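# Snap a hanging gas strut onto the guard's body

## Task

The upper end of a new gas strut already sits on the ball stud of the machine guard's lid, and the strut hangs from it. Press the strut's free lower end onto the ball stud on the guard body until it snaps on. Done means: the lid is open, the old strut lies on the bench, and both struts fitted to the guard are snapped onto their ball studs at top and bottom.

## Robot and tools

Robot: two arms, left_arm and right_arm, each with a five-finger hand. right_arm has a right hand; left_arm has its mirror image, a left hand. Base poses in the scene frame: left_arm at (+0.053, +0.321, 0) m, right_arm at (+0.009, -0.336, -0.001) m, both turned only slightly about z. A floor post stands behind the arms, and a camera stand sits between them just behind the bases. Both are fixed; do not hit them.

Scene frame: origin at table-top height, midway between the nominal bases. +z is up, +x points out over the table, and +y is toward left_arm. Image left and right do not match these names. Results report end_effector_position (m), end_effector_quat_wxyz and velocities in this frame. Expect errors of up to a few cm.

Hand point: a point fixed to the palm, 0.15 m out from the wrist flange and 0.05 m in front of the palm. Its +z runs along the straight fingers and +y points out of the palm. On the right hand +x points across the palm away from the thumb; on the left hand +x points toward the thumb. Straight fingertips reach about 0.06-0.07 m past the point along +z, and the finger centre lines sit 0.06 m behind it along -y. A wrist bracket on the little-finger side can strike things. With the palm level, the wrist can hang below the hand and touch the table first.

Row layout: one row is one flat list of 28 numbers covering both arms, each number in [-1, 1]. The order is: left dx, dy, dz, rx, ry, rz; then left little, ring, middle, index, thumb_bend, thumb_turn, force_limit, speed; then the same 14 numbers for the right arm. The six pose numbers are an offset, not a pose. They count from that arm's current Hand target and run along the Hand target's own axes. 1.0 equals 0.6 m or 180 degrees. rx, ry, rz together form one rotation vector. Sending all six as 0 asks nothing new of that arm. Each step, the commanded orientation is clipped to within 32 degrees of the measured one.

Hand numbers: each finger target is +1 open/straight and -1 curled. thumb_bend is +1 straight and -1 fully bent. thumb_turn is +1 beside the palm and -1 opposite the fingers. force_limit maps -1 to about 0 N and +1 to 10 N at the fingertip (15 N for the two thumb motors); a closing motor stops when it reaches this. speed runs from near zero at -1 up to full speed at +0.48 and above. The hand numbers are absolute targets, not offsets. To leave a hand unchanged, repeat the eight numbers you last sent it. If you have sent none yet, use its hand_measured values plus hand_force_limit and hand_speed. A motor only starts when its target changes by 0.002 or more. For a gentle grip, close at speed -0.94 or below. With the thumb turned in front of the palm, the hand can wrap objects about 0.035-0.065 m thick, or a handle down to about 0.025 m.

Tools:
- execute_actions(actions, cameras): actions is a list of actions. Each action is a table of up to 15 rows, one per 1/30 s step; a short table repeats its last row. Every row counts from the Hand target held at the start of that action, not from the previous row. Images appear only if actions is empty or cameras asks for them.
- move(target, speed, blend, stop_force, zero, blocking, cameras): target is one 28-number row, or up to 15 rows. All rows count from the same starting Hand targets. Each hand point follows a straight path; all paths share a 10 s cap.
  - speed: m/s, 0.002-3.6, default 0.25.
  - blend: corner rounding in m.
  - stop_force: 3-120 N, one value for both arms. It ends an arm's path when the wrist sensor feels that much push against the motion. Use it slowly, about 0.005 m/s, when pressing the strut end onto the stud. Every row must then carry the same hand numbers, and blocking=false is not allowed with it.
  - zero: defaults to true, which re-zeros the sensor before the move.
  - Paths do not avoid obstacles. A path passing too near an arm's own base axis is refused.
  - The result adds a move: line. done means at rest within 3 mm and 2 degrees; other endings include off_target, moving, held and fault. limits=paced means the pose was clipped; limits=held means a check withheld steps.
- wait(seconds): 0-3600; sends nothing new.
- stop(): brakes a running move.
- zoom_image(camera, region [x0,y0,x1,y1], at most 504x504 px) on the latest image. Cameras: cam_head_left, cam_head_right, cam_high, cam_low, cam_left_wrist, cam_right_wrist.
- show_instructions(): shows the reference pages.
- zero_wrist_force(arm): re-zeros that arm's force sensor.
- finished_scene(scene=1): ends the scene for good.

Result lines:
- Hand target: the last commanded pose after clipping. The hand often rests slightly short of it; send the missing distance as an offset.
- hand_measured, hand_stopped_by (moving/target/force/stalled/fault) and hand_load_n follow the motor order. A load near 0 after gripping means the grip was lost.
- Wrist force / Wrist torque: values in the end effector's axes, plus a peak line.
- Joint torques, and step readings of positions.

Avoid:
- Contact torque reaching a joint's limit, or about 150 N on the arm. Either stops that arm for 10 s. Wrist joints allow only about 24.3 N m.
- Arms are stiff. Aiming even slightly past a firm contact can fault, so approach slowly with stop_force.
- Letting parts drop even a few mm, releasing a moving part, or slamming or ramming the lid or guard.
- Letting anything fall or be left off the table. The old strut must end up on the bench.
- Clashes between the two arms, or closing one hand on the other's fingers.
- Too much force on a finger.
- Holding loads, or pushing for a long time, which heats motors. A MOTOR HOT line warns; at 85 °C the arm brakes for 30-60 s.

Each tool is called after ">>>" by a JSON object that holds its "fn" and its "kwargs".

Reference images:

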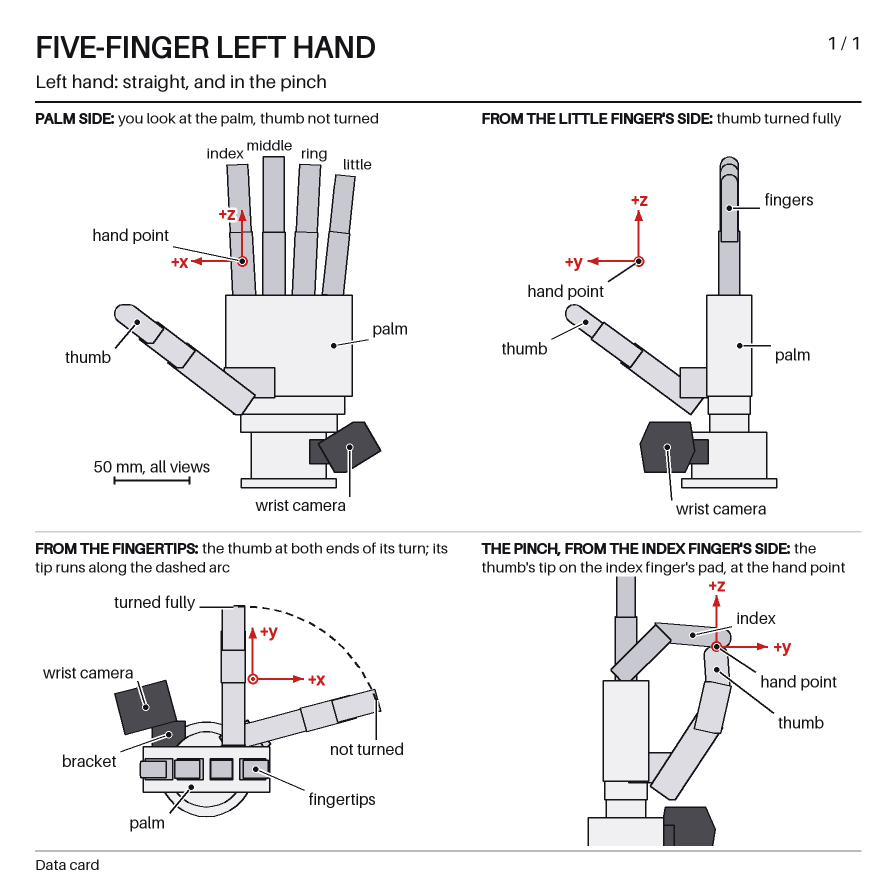

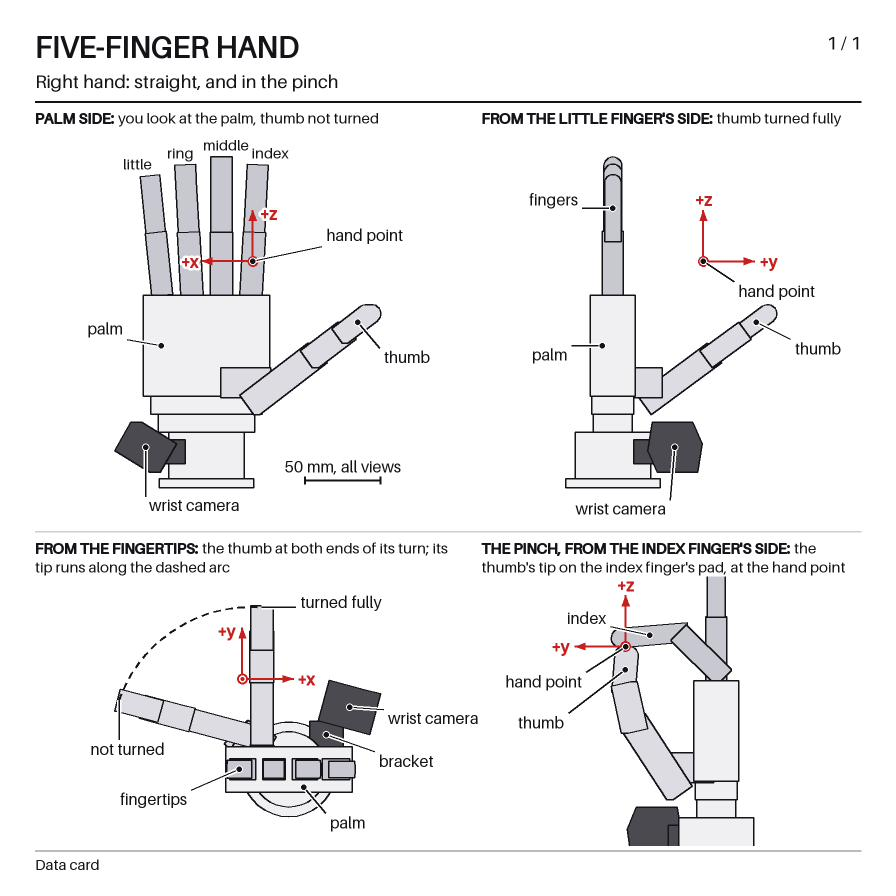

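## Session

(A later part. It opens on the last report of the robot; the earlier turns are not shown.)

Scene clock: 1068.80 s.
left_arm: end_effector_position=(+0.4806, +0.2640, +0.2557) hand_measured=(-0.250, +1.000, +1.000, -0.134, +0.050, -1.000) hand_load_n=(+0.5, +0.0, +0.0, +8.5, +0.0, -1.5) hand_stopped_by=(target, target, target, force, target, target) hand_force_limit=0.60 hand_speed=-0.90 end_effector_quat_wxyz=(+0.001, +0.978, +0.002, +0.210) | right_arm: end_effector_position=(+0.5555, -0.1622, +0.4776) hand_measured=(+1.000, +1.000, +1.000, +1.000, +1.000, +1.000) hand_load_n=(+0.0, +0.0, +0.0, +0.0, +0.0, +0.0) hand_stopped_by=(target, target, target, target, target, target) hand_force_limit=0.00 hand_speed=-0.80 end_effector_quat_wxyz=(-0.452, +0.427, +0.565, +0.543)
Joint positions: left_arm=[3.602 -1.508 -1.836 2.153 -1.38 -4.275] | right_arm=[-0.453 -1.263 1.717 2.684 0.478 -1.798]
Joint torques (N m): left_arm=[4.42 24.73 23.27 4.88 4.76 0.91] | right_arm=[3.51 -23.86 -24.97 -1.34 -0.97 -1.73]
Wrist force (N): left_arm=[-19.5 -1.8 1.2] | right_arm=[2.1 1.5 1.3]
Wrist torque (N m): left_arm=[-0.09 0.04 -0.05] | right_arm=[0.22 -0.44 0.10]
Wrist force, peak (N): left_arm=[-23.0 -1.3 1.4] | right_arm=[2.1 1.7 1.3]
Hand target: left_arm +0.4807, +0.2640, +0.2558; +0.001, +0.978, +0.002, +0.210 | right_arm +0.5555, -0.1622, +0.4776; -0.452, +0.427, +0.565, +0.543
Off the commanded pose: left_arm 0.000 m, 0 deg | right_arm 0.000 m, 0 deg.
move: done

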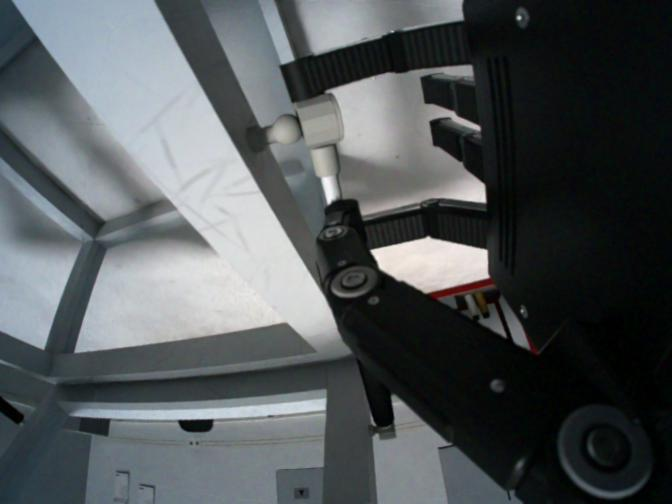

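>>> {"fn": "move", "kwargs": {"target": [0,0.010,0,0,0,0,-0.25,1,1,-0.3,0.05,-1,0.6,-0.9,0,0,0,0,0,0,1,1,1,1,1,1,0,-0.8], "speed": 0.006, "stop_force": 15, "cameras": ["cam_left_wrist"]}}

>>> {"fn": "zoom_image", "kwargs": {"camera": "cam_left_wrist", "region": [240, 60, 380, 180]}}

Scene clock: 1075.07 s.
left_arm: end_effector_position=(+0.4807, +0.2581, +0.2558) hand_measured=(-0.250, +1.000, +1.000, -0.134, +0.048, -1.000) hand_load_n=(+0.0, +0.0, +0.0, +7.0, -5.5, -2.0) hand_stopped_by=(target, target, target, force, target, target) hand_force_limit=0.60 hand_speed=-0.90 end_effector_quat_wxyz=(+0.001, +0.978, +0.002, +0.210) | right_arm: end_effector_position=(+0.5555, -0.1622, +0.4776) hand_measured=(+1.000, +1.000, +1.000, +1.000, +1.000, +1.000) hand_load_n=(+0.0, +0.0, +0.0, +0.0, +0.0, +0.0) hand_stopped_by=(target, target, target, target, target, target) hand_force_limit=0.00 hand_speed=-0.80 end_effector_quat_wxyz=(-0.452, +0.427, +0.565, +0.543)
Joint positions: left_arm=[3.581 -1.508 -1.835 2.155 -1.387 -4.294] | right_arm=[-0.453 -1.263 1.717 2.684 0.478 -1.798]
Joint torques (N m): left_arm=[6.69 25.29 32.49 6.77 5.94 1.04] | right_arm=[2.66 -24.3 -23.21 -1.42 -0.87 -1.74]
Wrist force (N): left_arm=[-26.8 -6.3 -5.3] | right_arm=[1.9 1.2 1.2]
Wrist torque (N m): left_arm=[-0.18 -0.12 0.05] | right_arm=[0.19 -0.41 0.08]
Wrist force, peak (N): left_arm=[-27.1 -7.9 -5.4] | right_arm=[2.2 1.4 1.4]
Hand target: left_arm +0.4807, +0.2580, +0.2558; +0.001, +0.978, +0.002, +0.210 | right_arm +0.5555, -0.1622, +0.4776; -0.452, +0.427, +0.565, +0.543
Off the commanded pose: left_arm 0.000 m, 0 deg | right_arm 0.000 m, 0 deg.
move: done

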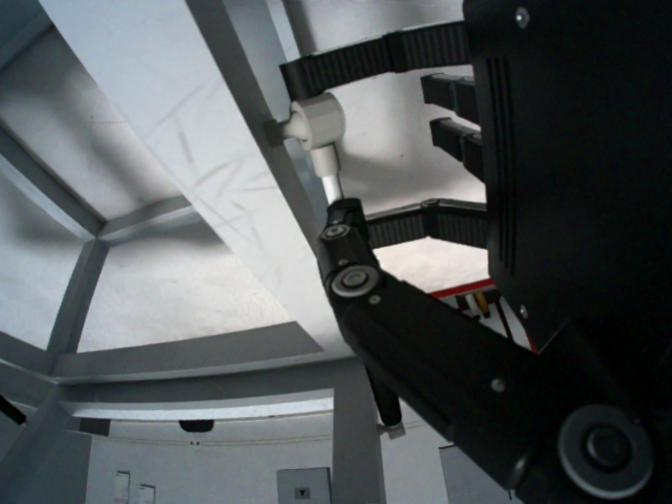

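Scaled by 3.600 from the camera's image (finer frame: 960x720).

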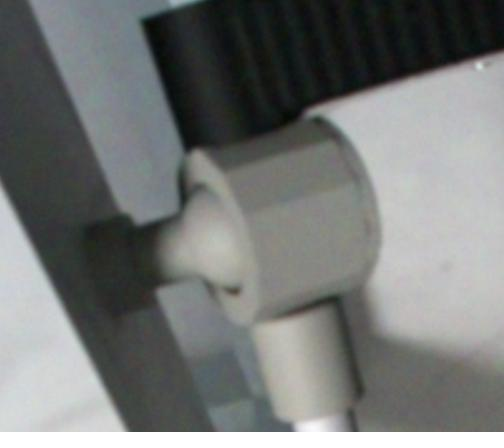

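>>> {"fn": "zoom_image", "kwargs": {"camera": "cam_left_wrist", "region": [275, 85, 355, 155]}}

Scaled by 6.300 from the camera's image (finer frame: 960x720).

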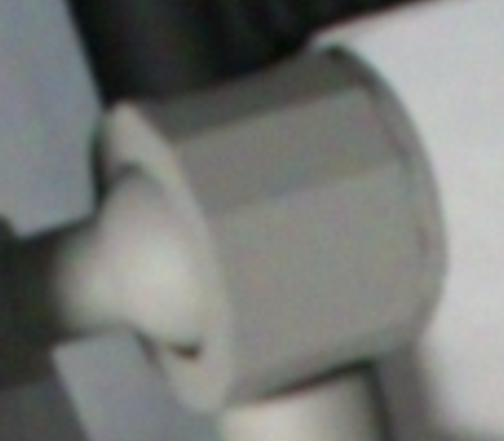

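>>> {"fn": "wait", "kwargs": {"seconds": 0.1, "cameras": ["all"]}}

>>> {"fn": "zoom_image", "kwargs": {"camera": "cam_high", "region": [0, 120, 120, 220]}}

>>> {"fn": "zoom_image", "kwargs": {"camera": "cam_low", "region": [340, 130, 480, 260]}}

>>> {"fn": "zoom_image", "kwargs": {"camera": "cam_head_left", "region": [80, 290, 160, 370]}}

Scene clock: 1091.87 s.
left_arm: end_effector_position=(+0.4807, +0.2580, +0.2558) hand_measured=(-0.250, +1.000, +1.000, -0.134, +0.048, -1.000) hand_load_n=(+0.0, +0.0, +0.0, +7.0, -5.0, -2.0) hand_stopped_by=(target, target, target, force, target, target) hand_force_limit=0.60 hand_speed=-0.90 end_effector_quat_wxyz=(+0.001, +0.978, +0.002, +0.210) | right_arm: end_effector_position=(+0.5555, -0.1622, +0.4776) hand_measured=(+1.000, +1.000, +1.000, +1.000, +1.000, +1.000) hand_load_n=(+0.0, +0.0, +0.0, +0.0, +0.0, +0.0) hand_stopped_by=(target, target, target, target, target, target) hand_force_limit=0.00 hand_speed=-0.80 end_effector_quat_wxyz=(-0.452, +0.427, +0.565, +0.543)
Joint positions: left_arm=[3.581 -1.508 -1.835 2.155 -1.387 -4.294] | right_arm=[-0.453 -1.263 1.717 2.684 0.478 -1.798]
Joint torques (N m): left_arm=[6.56 12.71 30.84 6.05 6.1 0.76] | right_arm=[2.4 -24.3 -22.32 -1.4 -0.76 -1.72]
Wrist force (N): left_arm=[-26.8 -6.7 -5.4] | right_arm=[1.9 1.5 1.3]
Wrist torque (N m): left_arm=[-0.21 -0.15 0.08] | right_arm=[0.22 -0.41 0.09]
Wrist force, peak (N): left_arm=[-27.2 -6.5 -5.2] | right_arm=[2.0 1.7 1.5]
Hand target: left_arm +0.4807, +0.2580, +0.2558; +0.001, +0.978, +0.002, +0.210 | right_arm +0.5555, -0.1622, +0.4776; -0.452, +0.427, +0.565, +0.543
Off the commanded pose: left_arm 0.000 m, 0 deg | right_arm 0.000 m, 0 deg.
wait: 0.10 s; at rest from the start

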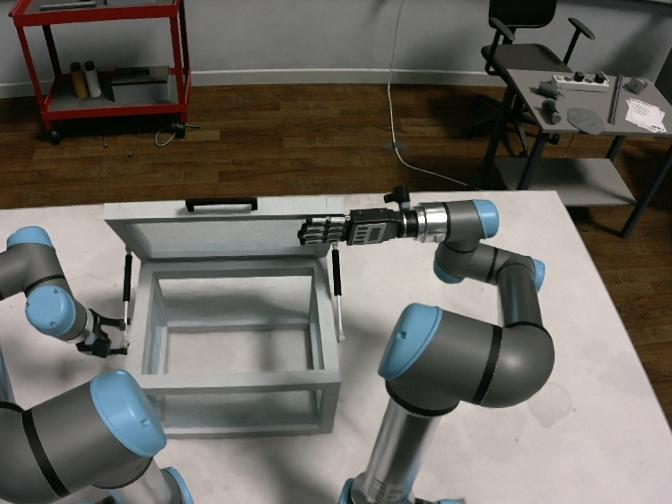

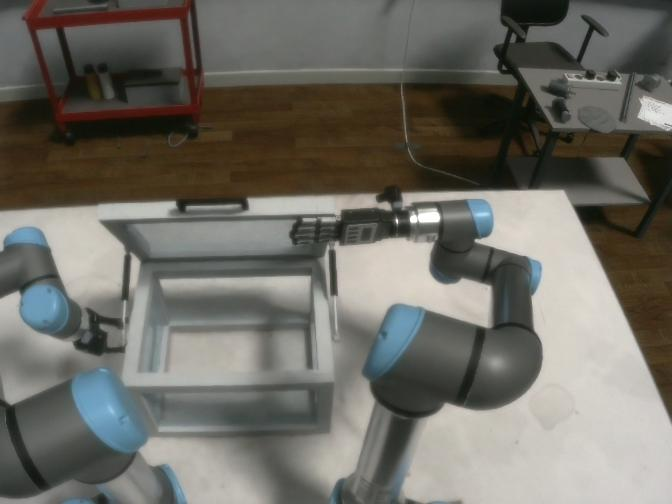

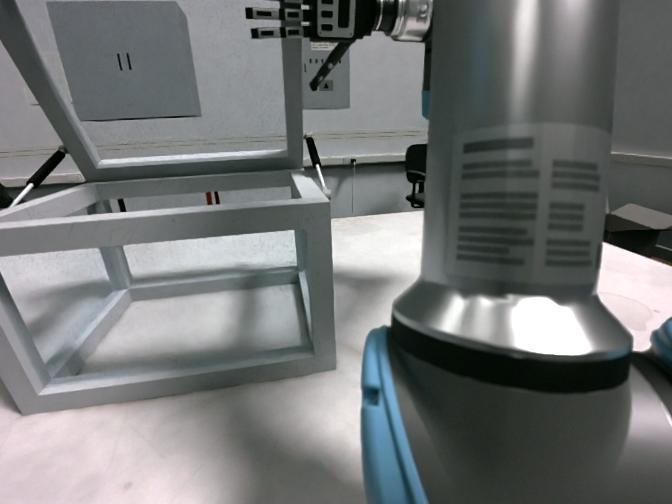

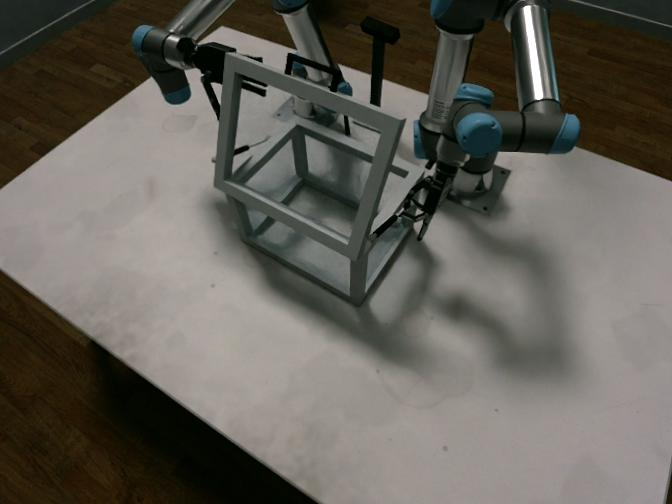

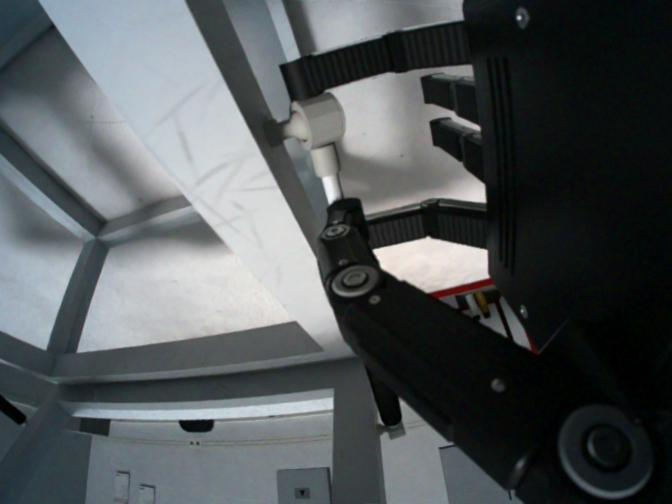

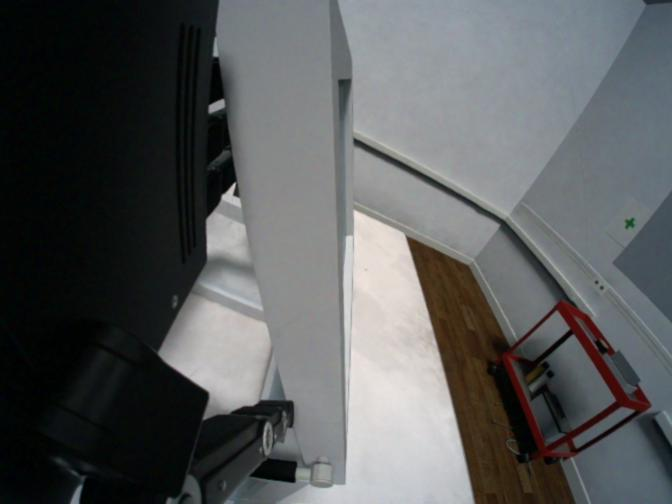

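Scaled by 4.200.

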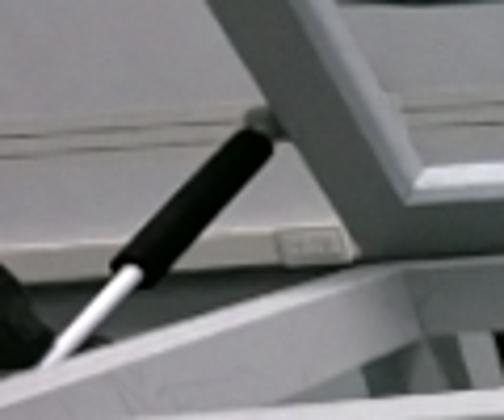

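Scaled by 3.600.

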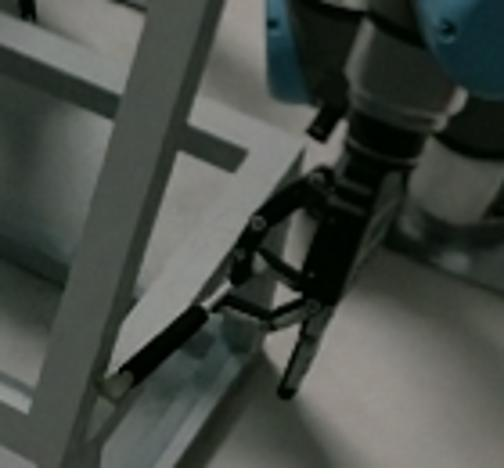

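Scaled by 6.300.

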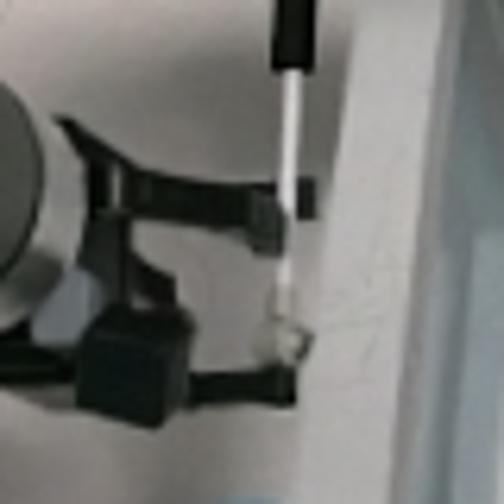

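>>> {"fn": "move", "kwargs": {"target": [0,0,-0.0033,0,0,0,-0.25,1,1,-0.3,0.05,-1,0.6,-0.9,0,0,0,0,0,0,1,1,1,1,1,1,0,-0.8], "speed": 0.005, "cameras": ["cam_left_wrist"]}}

>>> {"fn": "zoom_image", "kwargs": {"camera": "cam_left_wrist", "region": [265, 75, 365, 165]}}

Scene clock: 1094.57 s.
left_arm: end_effector_position=(+0.4799, +0.2580, +0.2576) hand_measured=(-0.250, +1.000, +1.000, -0.134, +0.050, -1.000) hand_load_n=(+0.0, +0.0, +0.0, +15.5, +0.0, +0.0) hand_stopped_by=(target, target, target, force, target, target) hand_force_limit=0.60 hand_speed=-0.90 end_effector_quat_wxyz=(+0.001, +0.978, +0.002, +0.210) | right_arm: end_effector_position=(+0.5555, -0.1622, +0.4776) hand_measured=(+1.000, +1.000, +1.000, +1.000, +1.000, +1.000) hand_load_n=(+0.0, +0.0, +0.0, +0.0, +0.0, +0.0) hand_stopped_by=(target, target, target, target, target, target) hand_force_limit=0.00 hand_speed=-0.80 end_effector_quat_wxyz=(-0.452, +0.427, +0.565, +0.543)
Joint positions: left_arm=[3.583 -1.505 -1.834 2.15 -1.387 -4.293] | right_arm=[-0.453 -1.263 1.717 2.684 0.478 -1.798]
Joint torques (N m): left_arm=[7.35 30.75 34.38 1.08 5.06 1] | right_arm=[2.46 -24.34 -21.45 -1.4 -0.73 -1.48]
Wrist force (N): left_arm=[-24.7 1.7 10.9] | right_arm=[1.8 1.7 1.1]
Wrist torque (N m): left_arm=[-0.09 -0.01 -0.34] | right_arm=[0.27 -0.39 0.09]
Wrist force, peak (N): left_arm=[-27.7 -5.3 -4.8] | right_arm=[2.0 1.6 1.5]
Hand target: left_arm +0.4799, +0.2580, +0.2576; +0.001, +0.978, +0.002, +0.210 | right_arm +0.5555, -0.1622, +0.4776; -0.452, +0.427, +0.565, +0.543
Off the commanded pose: left_arm 0.000 m, 0 deg | right_arm 0.000 m, 0 deg.
move: done

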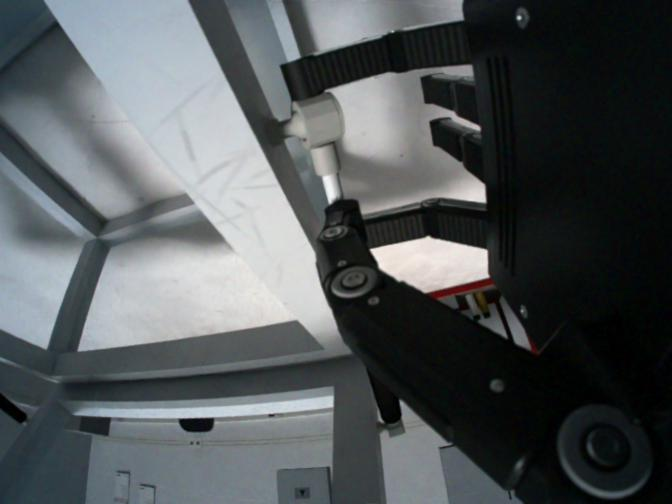

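Scaled by 5.040 from the camera's image (finer frame: 960x720).

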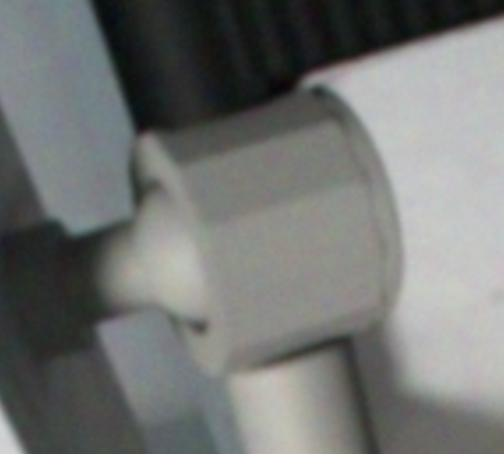

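>>> {"fn": "move", "kwargs": {"target": [0,0,0.0021,0,0,0,-0.25,1,1,-0.3,0.05,-1,0.6,-0.9,0,0,0,0,0,0,1,1,1,1,1,1,0,-0.8], "speed": 0.005, "cameras": ["cam_left_wrist","cam_right_wrist"]}}

>>> {"fn": "zoom_image", "kwargs": {"camera": "cam_right_wrist", "region": [230, 410, 370, 504]}}

>>> {"fn": "zoom_image", "kwargs": {"camera": "cam_left_wrist", "region": [340, 370, 440, 460]}}

Scene clock: 1099.10 s.
left_arm: end_effector_position=(+0.4804, +0.2580, +0.2564) hand_measured=(-0.250, +1.000, +1.000, -0.134, +0.050, -1.000) hand_load_n=(+0.0, +0.0, +0.0, +9.0, +0.0, +0.0) hand_stopped_by=(target, target, target, force, target, target) hand_force_limit=0.60 hand_speed=-0.90 end_effector_quat_wxyz=(+0.001, +0.978, +0.002, +0.210) | right_arm: end_effector_position=(+0.5555, -0.1622, +0.4776) hand_measured=(+1.000, +1.000, +1.000, +1.000, +1.000, +1.000) hand_load_n=(+0.0, +0.0, +0.0, +0.0, +0.0, +0.0) hand_stopped_by=(target, target, target, target, target, target) hand_force_limit=0.00 hand_speed=-0.80 end_effector_quat_wxyz=(-0.452, +0.427, +0.565, +0.543)
Joint positions: left_arm=[3.582 -1.507 -1.835 2.154 -1.387 -4.294] | right_arm=[-0.453 -1.263 1.717 2.684 0.478 -1.798]
Joint torques (N m): left_arm=[-5.85 10.64 21.84 5.62 0.83 -3.42] | right_arm=[2.12 -24.45 -20.11 -1.4 -0.55 -1.5]
Wrist force (N): left_arm=[-25.3 -1.8 0.9] | right_arm=[2.0 1.5 1.3]
Wrist torque (N m): left_arm=[-0.05 -0.17 -0.02] | right_arm=[0.22 -0.42 0.09]
Wrist force, peak (N): left_arm=[-26.2 0.1 9.7] | right_arm=[2.1 1.6 1.4]
Hand target: left_arm +0.4804, +0.2580, +0.2564; +0.001, +0.978, +0.002, +0.210 | right_arm +0.5555, -0.1622, +0.4776; -0.452, +0.427, +0.565, +0.543
Off the commanded pose: left_arm 0.000 m, 0 deg | right_arm 0.000 m, 0 deg.
move: done

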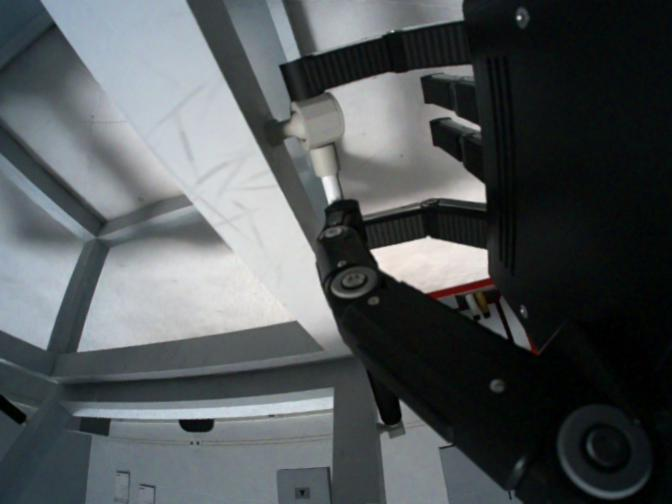

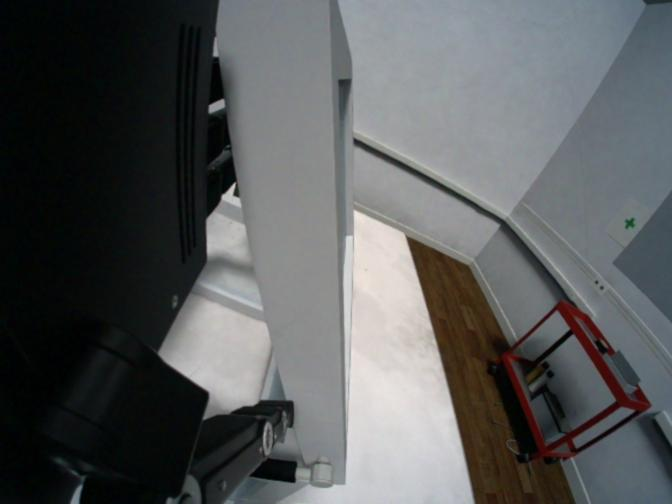

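Scaled by 3.600 from the camera's image (finer frame: 960x720).

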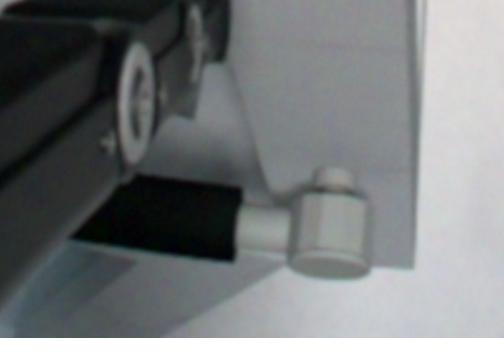

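Scaled by 5.040 from the camera's image (finer frame: 960x720).

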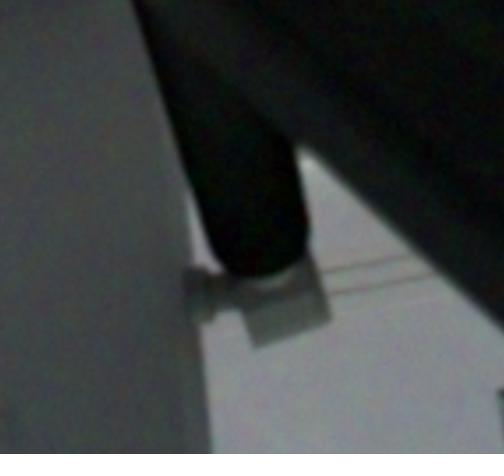

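>>> {"fn": "zoom_image", "kwargs": {"camera": "cam_left_wrist", "region": [275, 85, 355, 155]}}

Scaled by 6.300 from the camera's image (finer frame: 960x720).

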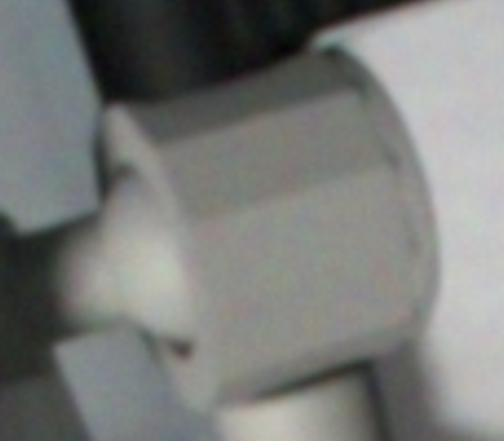

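>>> {"fn": "move", "kwargs": {"target": [0,0,0,0,0,0,-0.25,1,1,-0.122,0.05,-1,0.6,-0.9,0,0,0,0,0,0,1,1,1,1,1,1,0,-0.8], "speed": 0.005, "cameras": ["cam_left_wrist"]}}

>>> {"fn": "zoom_image", "kwargs": {"camera": "cam_left_wrist", "region": [275, 85, 355, 155]}}

>>> {"fn": "move", "kwargs": {"target": [0,0,-0.004,0,0,0,-0.25,1,1,-0.122,0.05,-1,0.6,-0.9,0,0,0,0,0,0,1,1,1,1,1,1,0,-0.8], "speed": 0.005, "cameras": ["cam_left_wrist"]}}

>>> {"fn": "zoom_image", "kwargs": {"camera": "cam_left_wrist", "region": [275, 85, 355, 155]}}

Scene clock: 1112.80 s.
left_arm: end_effector_position=(+0.4804, +0.2580, +0.2564) hand_measured=(-0.250, +1.000, +1.000, -0.122, +0.050, -1.000) hand_load_n=(+0.0, +0.0, +0.0, +4.0, +0.0, -0.5) hand_stopped_by=(target, target, target, target, target, target) hand_force_limit=0.60 hand_speed=-0.90 end_effector_quat_wxyz=(+0.001, +0.978, +0.002, +0.210) | right_arm: end_effector_position=(+0.5555, -0.1622, +0.4776) hand_measured=(+1.000, +1.000, +1.000, +1.000, +1.000, +1.000) hand_load_n=(+0.0, +0.0, +0.0, +0.0, +0.0, +0.0) hand_stopped_by=(target, target, target, target, target, target) hand_force_limit=0.00 hand_speed=-0.80 end_effector_quat_wxyz=(-0.452, +0.427, +0.565, +0.543)
Joint positions: left_arm=[3.582 -1.507 -1.835 2.153 -1.387 -4.294] | right_arm=[-0.453 -1.263 1.717 2.684 0.478 -1.798]
Joint torques (N m): left_arm=[5.63 28.47 30.22 1.39 0.79 0.68] | right_arm=[1.11 -23.93 -18.42 -1.36 -0.53 -1.44]
Wrist force (N): left_arm=[-24.7 -1.7 -2.1] | right_arm=[2.0 1.2 1.3]
Wrist torque (N m): left_arm=[0.01 -0.16 0.02] | right_arm=[0.18 -0.43 0.08]
Wrist force, peak (N): left_arm=[-25.7 -1.8 0.8] | right_arm=[2.1 1.7 1.3]
Hand target: left_arm +0.4804, +0.2580, +0.2564; +0.001, +0.978, +0.002, +0.210 | right_arm +0.5555, -0.1622, +0.4776; -0.452, +0.427, +0.565, +0.543
Off the commanded pose: left_arm 0.000 m, 0 deg | right_arm 0.000 m, 0 deg.
move: done

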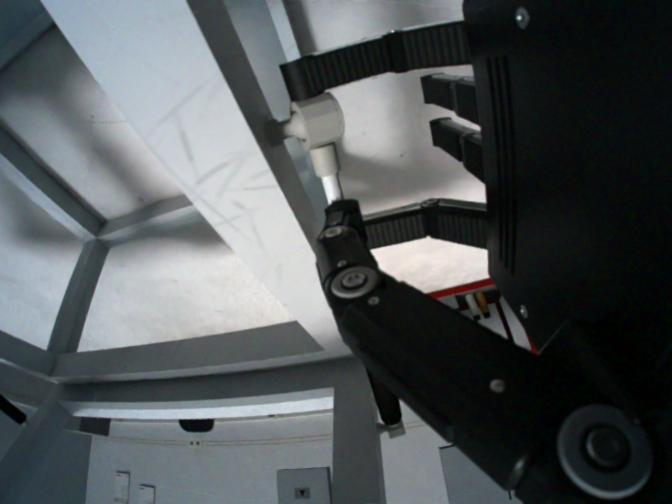

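Scaled by 6.300 from the camera's image (finer frame: 960x720).

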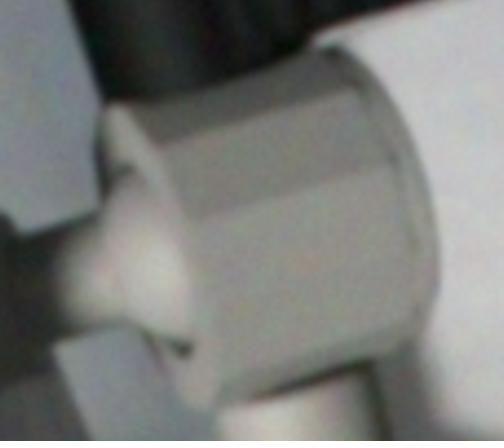

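Scene clock: 1113.50 s.
left_arm: end_effector_position=(+0.4794, +0.2580, +0.2587) hand_measured=(-0.250, +1.000, +1.000, -0.120, +0.050, -1.000) hand_load_n=(+0.0, +0.0, +0.0, +16.0, +0.0, +0.0) hand_stopped_by=(target, target, target, target, target, target) hand_force_limit=0.60 hand_speed=-0.90 end_effector_quat_wxyz=(+0.001, +0.978, +0.002, +0.210) | right_arm: end_effector_position=(+0.5555, -0.1622, +0.4776) hand_measured=(+1.000, +1.000, +1.000, +1.000, +1.000, +1.000) hand_load_n=(+0.0, +0.0, +0.0, +0.0, +0.0, -0.5) hand_stopped_by=(target, target, target, target, target, target) hand_force_limit=0.00 hand_speed=-0.80 end_effector_quat_wxyz=(-0.452, +0.427, +0.565, +0.543)
Joint positions: left_arm=[3.584 -1.503 -1.833 2.147 -1.386 -4.292] | right_arm=[-0.453 -1.263 1.717 2.684 0.478 -1.798]
Joint torques (N m): left_arm=[7.37 29.58 33.99 0.89 4.96 1] | right_arm=[1.37 -24.27 -18.59 -1.35 -0.49 -1.49]
Wrist force (N): left_arm=[-23.8 2.0 12.0] | right_arm=[1.9 1.5 1.4]
Wrist torque (N m): left_arm=[-0.10 0.02 -0.35] | right_arm=[0.22 -0.41 0.09]
Wrist force, peak (N): left_arm=[-24.0 2.0 12.0] | right_arm=[2.1 1.6 1.4]
Hand target: left_arm +0.4794, +0.2580, +0.2586; +0.001, +0.978, +0.002, +0.210 | right_arm +0.5555, -0.1622, +0.4776; -0.452, +0.427, +0.565, +0.543
Off the commanded pose: left_arm 0.000 m, 0 deg | right_arm 0.000 m, 0 deg.
move: done

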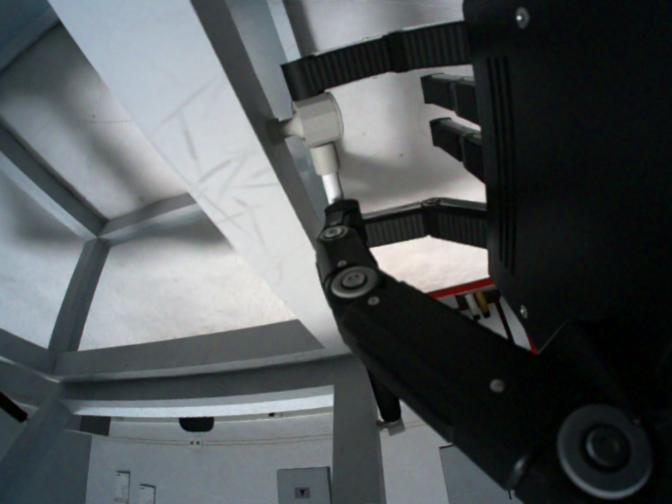

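Scaled by 6.300 from the camera's image (finer frame: 960x720).

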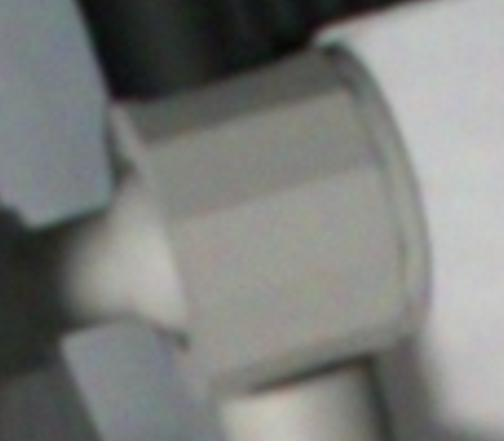

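>>> {"fn": "move", "kwargs": {"target": [0,-0.0083,-0.001,0,0,0,-0.25,1,1,-0.122,0.05,-1,0.6,-0.9,0,0,0,0,0,0,1,1,1,1,1,1,0,-0.8], "speed": 0.005, "cameras": ["cam_left_wrist"]}}

>>> {"fn": "zoom_image", "kwargs": {"camera": "cam_left_wrist", "region": [255, 75, 355, 165]}}

Scene clock: 1119.30 s.
left_arm: end_effector_position=(+0.4791, +0.2631, +0.2592) hand_measured=(-0.250, +1.000, +1.000, -0.120, +0.050, -1.000) hand_load_n=(-1.0, +0.0, +0.0, +7.5, +0.0, +0.0) hand_stopped_by=(target, target, target, target, target, target) hand_force_limit=0.60 hand_speed=-0.90 end_effector_quat_wxyz=(+0.001, +0.978, +0.002, +0.210) | right_arm: end_effector_position=(+0.5555, -0.1622, +0.4776) hand_measured=(+1.000, +1.000, +1.000, +1.000, +1.000, +1.000) hand_load_n=(+0.0, +0.0, +0.0, +0.0, +0.0, +0.0) hand_stopped_by=(target, target, target, target, target, target) hand_force_limit=0.00 hand_speed=-0.80 end_effector_quat_wxyz=(-0.452, +0.427, +0.565, +0.543)
Joint positions: left_arm=[3.601 -1.503 -1.832 2.143 -1.38 -4.276] | right_arm=[-0.453 -1.263 1.717 2.684 0.478 -1.798]
Joint torques (N m): left_arm=[-1.28 29.85 31.38 -0.31 4.54 0.14] | right_arm=[0.71 -24.76 -16.68 -1.39 -0.37 -1.41]
Wrist force (N): left_arm=[-19.2 -2.4 3.2] | right_arm=[2.0 1.5 1.2]
Wrist torque (N m): left_arm=[-0.15 -0.03 0.05] | right_arm=[0.24 -0.41 0.09]
Wrist force, peak (N): left_arm=[-26.0 1.5 11.3] | right_arm=[2.1 1.6 1.3]
Hand target: left_arm +0.4791, +0.2630, +0.2592; +0.001, +0.978, +0.002, +0.210 | right_arm +0.5555, -0.1622, +0.4776; -0.452, +0.427, +0.565, +0.543
Off the commanded pose: left_arm 0.000 m, 0 deg | right_arm 0.000 m, 0 deg.
move: done

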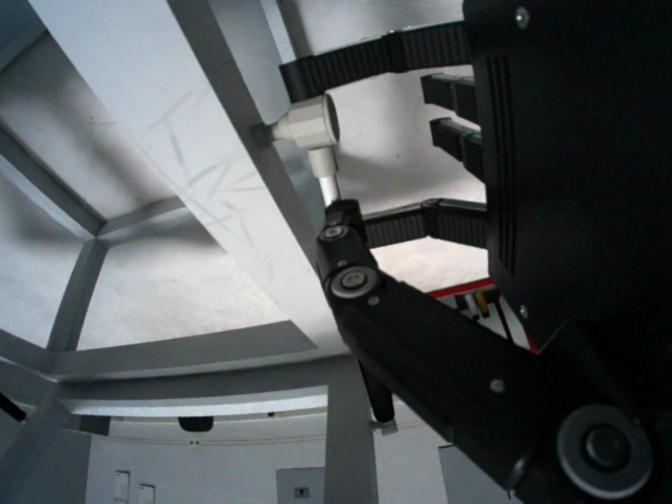

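Scaled by 5.040 from the camera's image (finer frame: 960x720).

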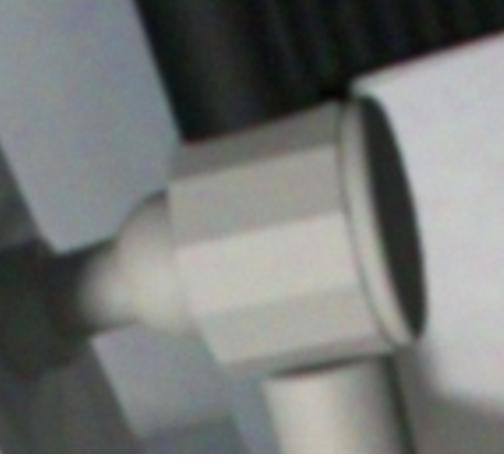

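>>> {"fn": "move", "kwargs": {"target": [0,0,0.0022,0,0,0,-0.25,1,1,-0.122,0.05,-1,0.6,-0.9,0,0,0,0,0,0,1,1,1,1,1,1,0,-0.8], "speed": 0.005, "cameras": ["cam_left_wrist"]}}

>>> {"fn": "zoom_image", "kwargs": {"camera": "cam_left_wrist", "region": [255, 75, 355, 165]}}

Scene clock: 1123.60 s.
left_arm: end_effector_position=(+0.4797, +0.2630, +0.2579) hand_measured=(-0.250, +1.000, +1.000, -0.120, +0.050, -1.000) hand_load_n=(-1.5, +0.0, +0.0, +5.0, +0.0, +0.0) hand_stopped_by=(target, target, target, target, target, target) hand_force_limit=0.60 hand_speed=-0.90 end_effector_quat_wxyz=(+0.001, +0.978, +0.002, +0.210) | right_arm: end_effector_position=(+0.5555, -0.1622, +0.4776) hand_measured=(+1.000, +1.000, +1.000, +1.000, +1.000, +1.000) hand_load_n=(+0.0, +0.0, +0.0, +0.0, +0.0, +0.0) hand_stopped_by=(target, target, target, target, target, target) hand_force_limit=0.00 hand_speed=-0.80 end_effector_quat_wxyz=(-0.452, +0.427, +0.565, +0.543)
Joint positions: left_arm=[3.6 -1.505 -1.834 2.147 -1.38 -4.277] | right_arm=[-0.453 -1.263 1.717 2.684 0.478 -1.798]
Joint torques (N m): left_arm=[-5.03 10.05 20.8 4.33 0.45 -3.13] | right_arm=[-0.04 -24.04 -15.43 -1.33 -0.36 -1.38]
Wrist force (N): left_arm=[-21.6 -1.3 0.9] | right_arm=[1.8 1.7 1.2]
Wrist torque (N m): left_arm=[-0.05 0.02 0.05] | right_arm=[0.26 -0.39 0.09]
Wrist force, peak (N): left_arm=[-21.8 -1.3 0.7] | right_arm=[2.3 1.6 1.3]
Hand target: left_arm +0.4797, +0.2630, +0.2579; +0.001, +0.978, +0.002, +0.210 | right_arm +0.5555, -0.1622, +0.4776; -0.452, +0.427, +0.565, +0.543
Off the commanded pose: left_arm 0.000 m, 0 deg | right_arm 0.000 m, 0 deg.
move: done

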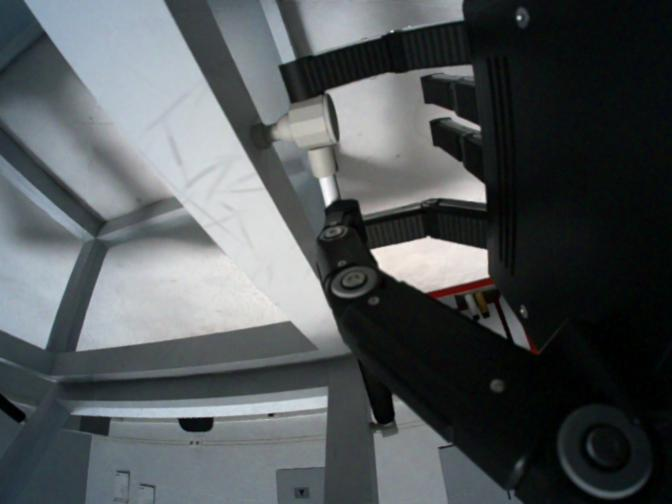

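Scaled by 5.040 from the camera's image (finer frame: 960x720).

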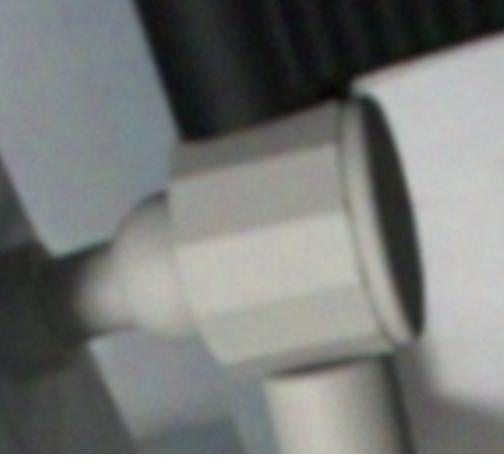

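>>> {"fn": "move", "kwargs": {"target": [0,0.0067,0,0,0,0,-0.25,1,1,-0.122,0.05,-1,0.6,-0.9,0,0,0,0,0,0,1,1,1,1,1,1,0,-0.8], "speed": 0.005, "stop_force": 12, "cameras": ["cam_left_wrist"]}}

>>> {"fn": "zoom_image", "kwargs": {"camera": "cam_left_wrist", "region": [265, 75, 365, 165]}}

Scene clock: 1130.90 s.
left_arm: end_effector_position=(+0.4797, +0.2590, +0.2580) hand_measured=(-0.250, +1.000, +1.000, -0.120, +0.050, -1.000) hand_load_n=(+0.0, +0.0, +0.0, +6.0, -0.5, +0.0) hand_stopped_by=(target, target, target, target, target, target) hand_force_limit=0.60 hand_speed=-0.90 end_effector_quat_wxyz=(+0.001, +0.978, +0.002, +0.210) | right_arm: end_effector_position=(+0.5555, -0.1622, +0.4776) hand_measured=(+1.000, +1.000, +1.000, +1.000, +1.000, +1.000) hand_load_n=(+0.0, +0.0, +0.0, +0.0, +0.0, +0.0) hand_stopped_by=(target, target, target, target, target, target) hand_force_limit=0.00 hand_speed=-0.80 end_effector_quat_wxyz=(-0.452, +0.427, +0.565, +0.543)
Joint positions: left_arm=[3.586 -1.504 -1.833 2.149 -1.385 -4.29] | right_arm=[-0.453 -1.263 1.717 2.684 0.478 -1.798]
Joint torques (N m): left_arm=[6.97 29.14 32.65 5.3 3.07 1.01] | right_arm=[-0.2 -24.01 -14.12 -1.44 -0.28 -1.23]
Wrist force (N): left_arm=[-23.6 -3.0 1.5] | right_arm=[1.9 1.5 1.2]
Wrist torque (N m): left_arm=[-0.16 0.06 -0.08] | right_arm=[0.22 -0.41 0.08]
Wrist force, peak (N): left_arm=[-23.6 -3.1 1.7] | right_arm=[2.0 1.7 1.3]
Hand target: left_arm +0.4797, +0.2590, +0.2580; +0.001, +0.978, +0.002, +0.210 | right_arm +0.5555, -0.1622, +0.4776; -0.452, +0.427, +0.565, +0.543
Off the commanded pose: left_arm 0.000 m, 0 deg | right_arm 0.000 m, 0 deg.
move: done

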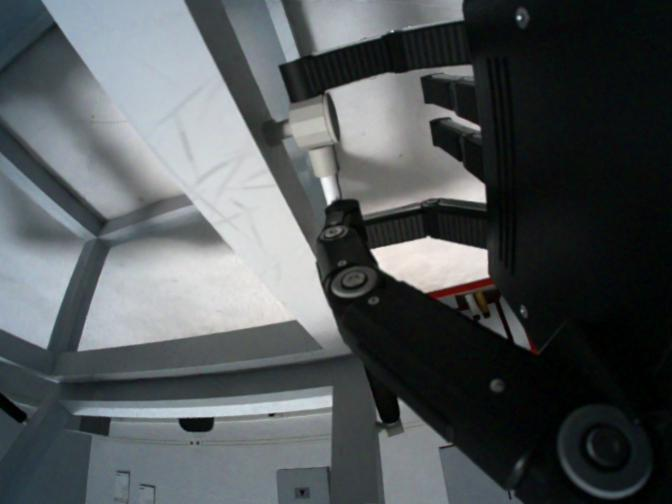

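Scaled by 5.040 from the camera's image (finer frame: 960x720).

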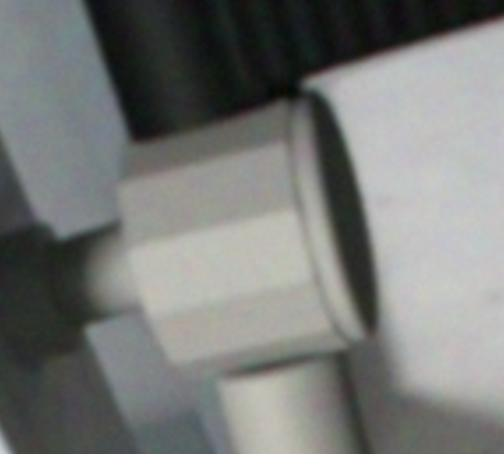

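>>> {"fn": "move", "kwargs": {"target": [0,0.004,0,0,0,0,-0.25,1,1,-0.122,0.05,-1,0.6,-0.9,0,0,0,0,0,0,1,1,1,1,1,1,0,-0.8], "speed": 0.005, "stop_force": 12, "cameras": ["cam_left_wrist"]}}

>>> {"fn": "zoom_image", "kwargs": {"camera": "cam_left_wrist", "region": [265, 75, 365, 165]}}

Scene clock: 1134.47 s.
left_arm: end_effector_position=(+0.4797, +0.2566, +0.2580) hand_measured=(-0.250, +1.000, +1.000, -0.120, +0.050, -1.000) hand_load_n=(+0.0, +0.0, +0.0, +7.0, -0.5, +0.0) hand_stopped_by=(target, target, target, target, target, target) hand_force_limit=0.60 hand_speed=-0.90 end_effector_quat_wxyz=(+0.001, +0.978, +0.002, +0.210) | right_arm: end_effector_position=(+0.5555, -0.1622, +0.4776) hand_measured=(+1.000, +1.000, +1.000, +1.000, +1.000, +1.000) hand_load_n=(+0.0, +0.0, +0.0, +0.0, +0.0, +0.0) hand_stopped_by=(target, target, target, target, target, target) hand_force_limit=0.00 hand_speed=-0.80 end_effector_quat_wxyz=(-0.452, +0.427, +0.565, +0.543)
Joint positions: left_arm=[3.578 -1.504 -1.833 2.15 -1.388 -4.298] | right_arm=[-0.453 -1.263 1.717 2.684 0.478 -1.798]
Joint torques (N m): left_arm=[4.77 29.2 31.19 3.84 7.24 0.69] | right_arm=[-0.61 -24.52 -12.63 -1.3 -0.02 -1.26]
Wrist force (N): left_arm=[-26.4 -12.4 1.3] | right_arm=[2.0 1.5 1.2]
Wrist torque (N m): left_arm=[-0.48 -0.06 0.40] | right_arm=[0.23 -0.42 0.10]
Wrist force, peak (N): left_arm=[-26.6 -12.5 1.0] | right_arm=[2.2 1.4 1.3]
Hand target: left_arm +0.4797, +0.2566, +0.2580; +0.001, +0.978, +0.002, +0.210 | right_arm +0.5555, -0.1622, +0.4776; -0.452, +0.427, +0.565, +0.543
Off the commanded pose: left_arm 0.000 m, 0 deg | right_arm 0.000 m, 0 deg.
move: done

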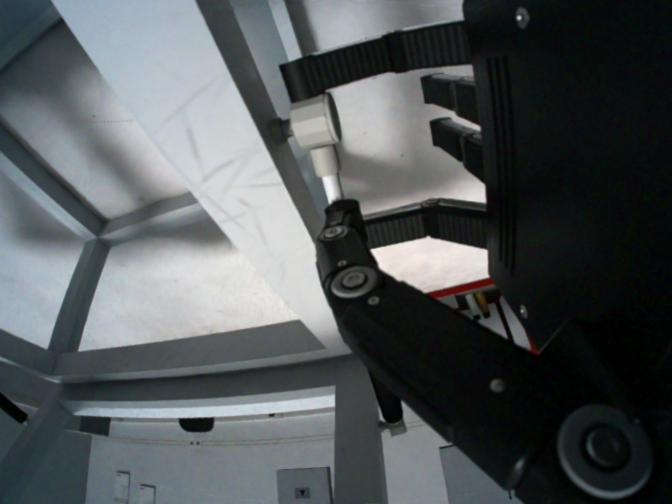

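Scaled by 5.040 from the camera's image (finer frame: 960x720).

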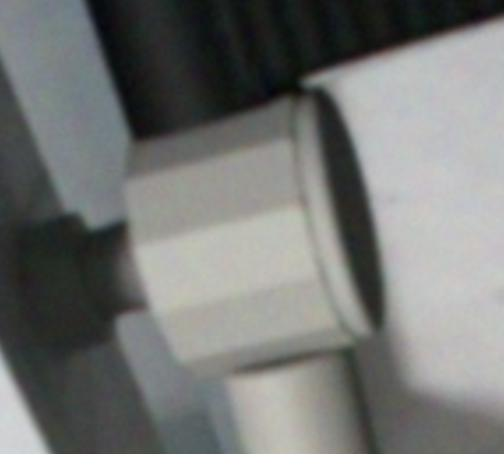

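>>> {"fn": "move", "kwargs": {"target": [0,0.004,0,0,0,0,-0.25,1,1,-0.122,0.05,-1,0.6,-0.9,0,0,0,0,0,0,1,1,1,1,1,1,0,-0.8], "speed": 0.005, "stop_force": 15, "cameras": ["cam_left_wrist"]}}

>>> {"fn": "zoom_image", "kwargs": {"camera": "cam_left_wrist", "region": [265, 75, 365, 165]}}

Scene clock: 1139.20 s.
left_arm: end_effector_position=(+0.4797, +0.2542, +0.2580) hand_measured=(-0.250, +1.000, +1.000, -0.120, +0.050, -1.000) hand_load_n=(+0.0, +0.0, +0.0, +7.5, -0.5, -0.5) hand_stopped_by=(target, target, target, target, target, target) hand_force_limit=0.60 hand_speed=-0.90 end_effector_quat_wxyz=(+0.001, +0.978, +0.002, +0.210) | right_arm: end_effector_position=(+0.5555, -0.1622, +0.4776) hand_measured=(+1.000, +1.000, +1.000, +1.000, +1.000, +1.000) hand_load_n=(+0.0, +0.0, +0.0, +0.0, +0.0, +0.0) hand_stopped_by=(target, target, target, target, target, target) hand_force_limit=0.00 hand_speed=-0.80 end_effector_quat_wxyz=(-0.452, +0.427, +0.565, +0.543)
Joint positions: left_arm=[3.57 -1.504 -1.833 2.151 -1.391 -4.305] | right_arm=[-0.453 -1.263 1.717 2.684 0.478 -1.798]
Joint torques (N m): left_arm=[5.02 30.04 33.86 6.2 5.18 0.57] | right_arm=[-1.11 -24.15 -11.02 -1.37 -0.05 -1.2]
Wrist force (N): left_arm=[-28.3 -12.7 -0.6] | right_arm=[2.0 1.3 1.1]
Wrist torque (N m): left_arm=[-0.44 -0.20 0.37] | right_arm=[0.21 -0.42 0.09]
Wrist force, peak (N): left_arm=[-28.4 -14.1 -1.0] | right_arm=[2.0 1.6 1.4]
Hand target: left_arm +0.4797, +0.2542, +0.2580; +0.001, +0.978, +0.002, +0.210 | right_arm +0.5555, -0.1622, +0.4776; -0.452, +0.427, +0.565, +0.543
Off the commanded pose: left_arm 0.000 m, 0 deg | right_arm 0.000 m, 0 deg.
move: done

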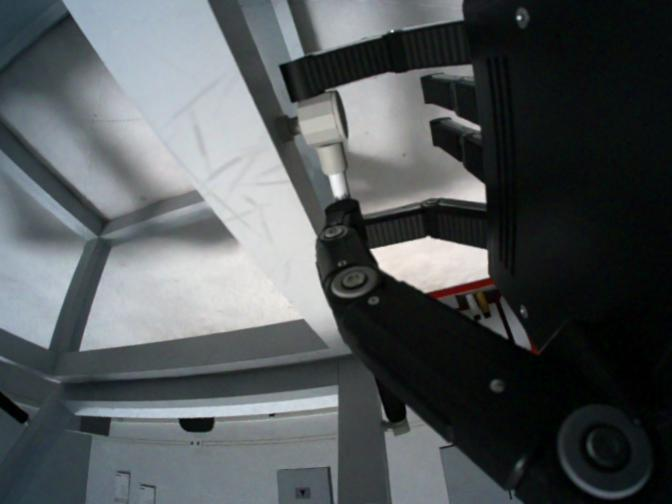

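Scaled by 5.040 from the camera's image (finer frame: 960x720).

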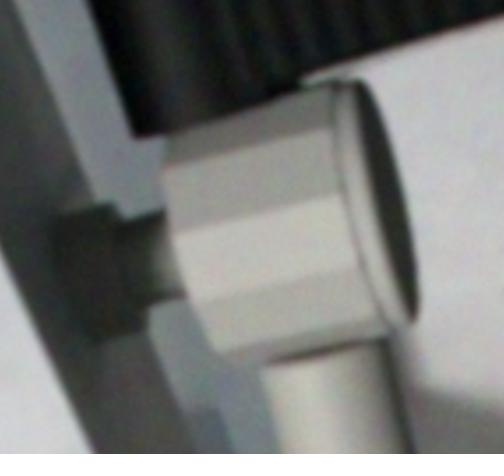

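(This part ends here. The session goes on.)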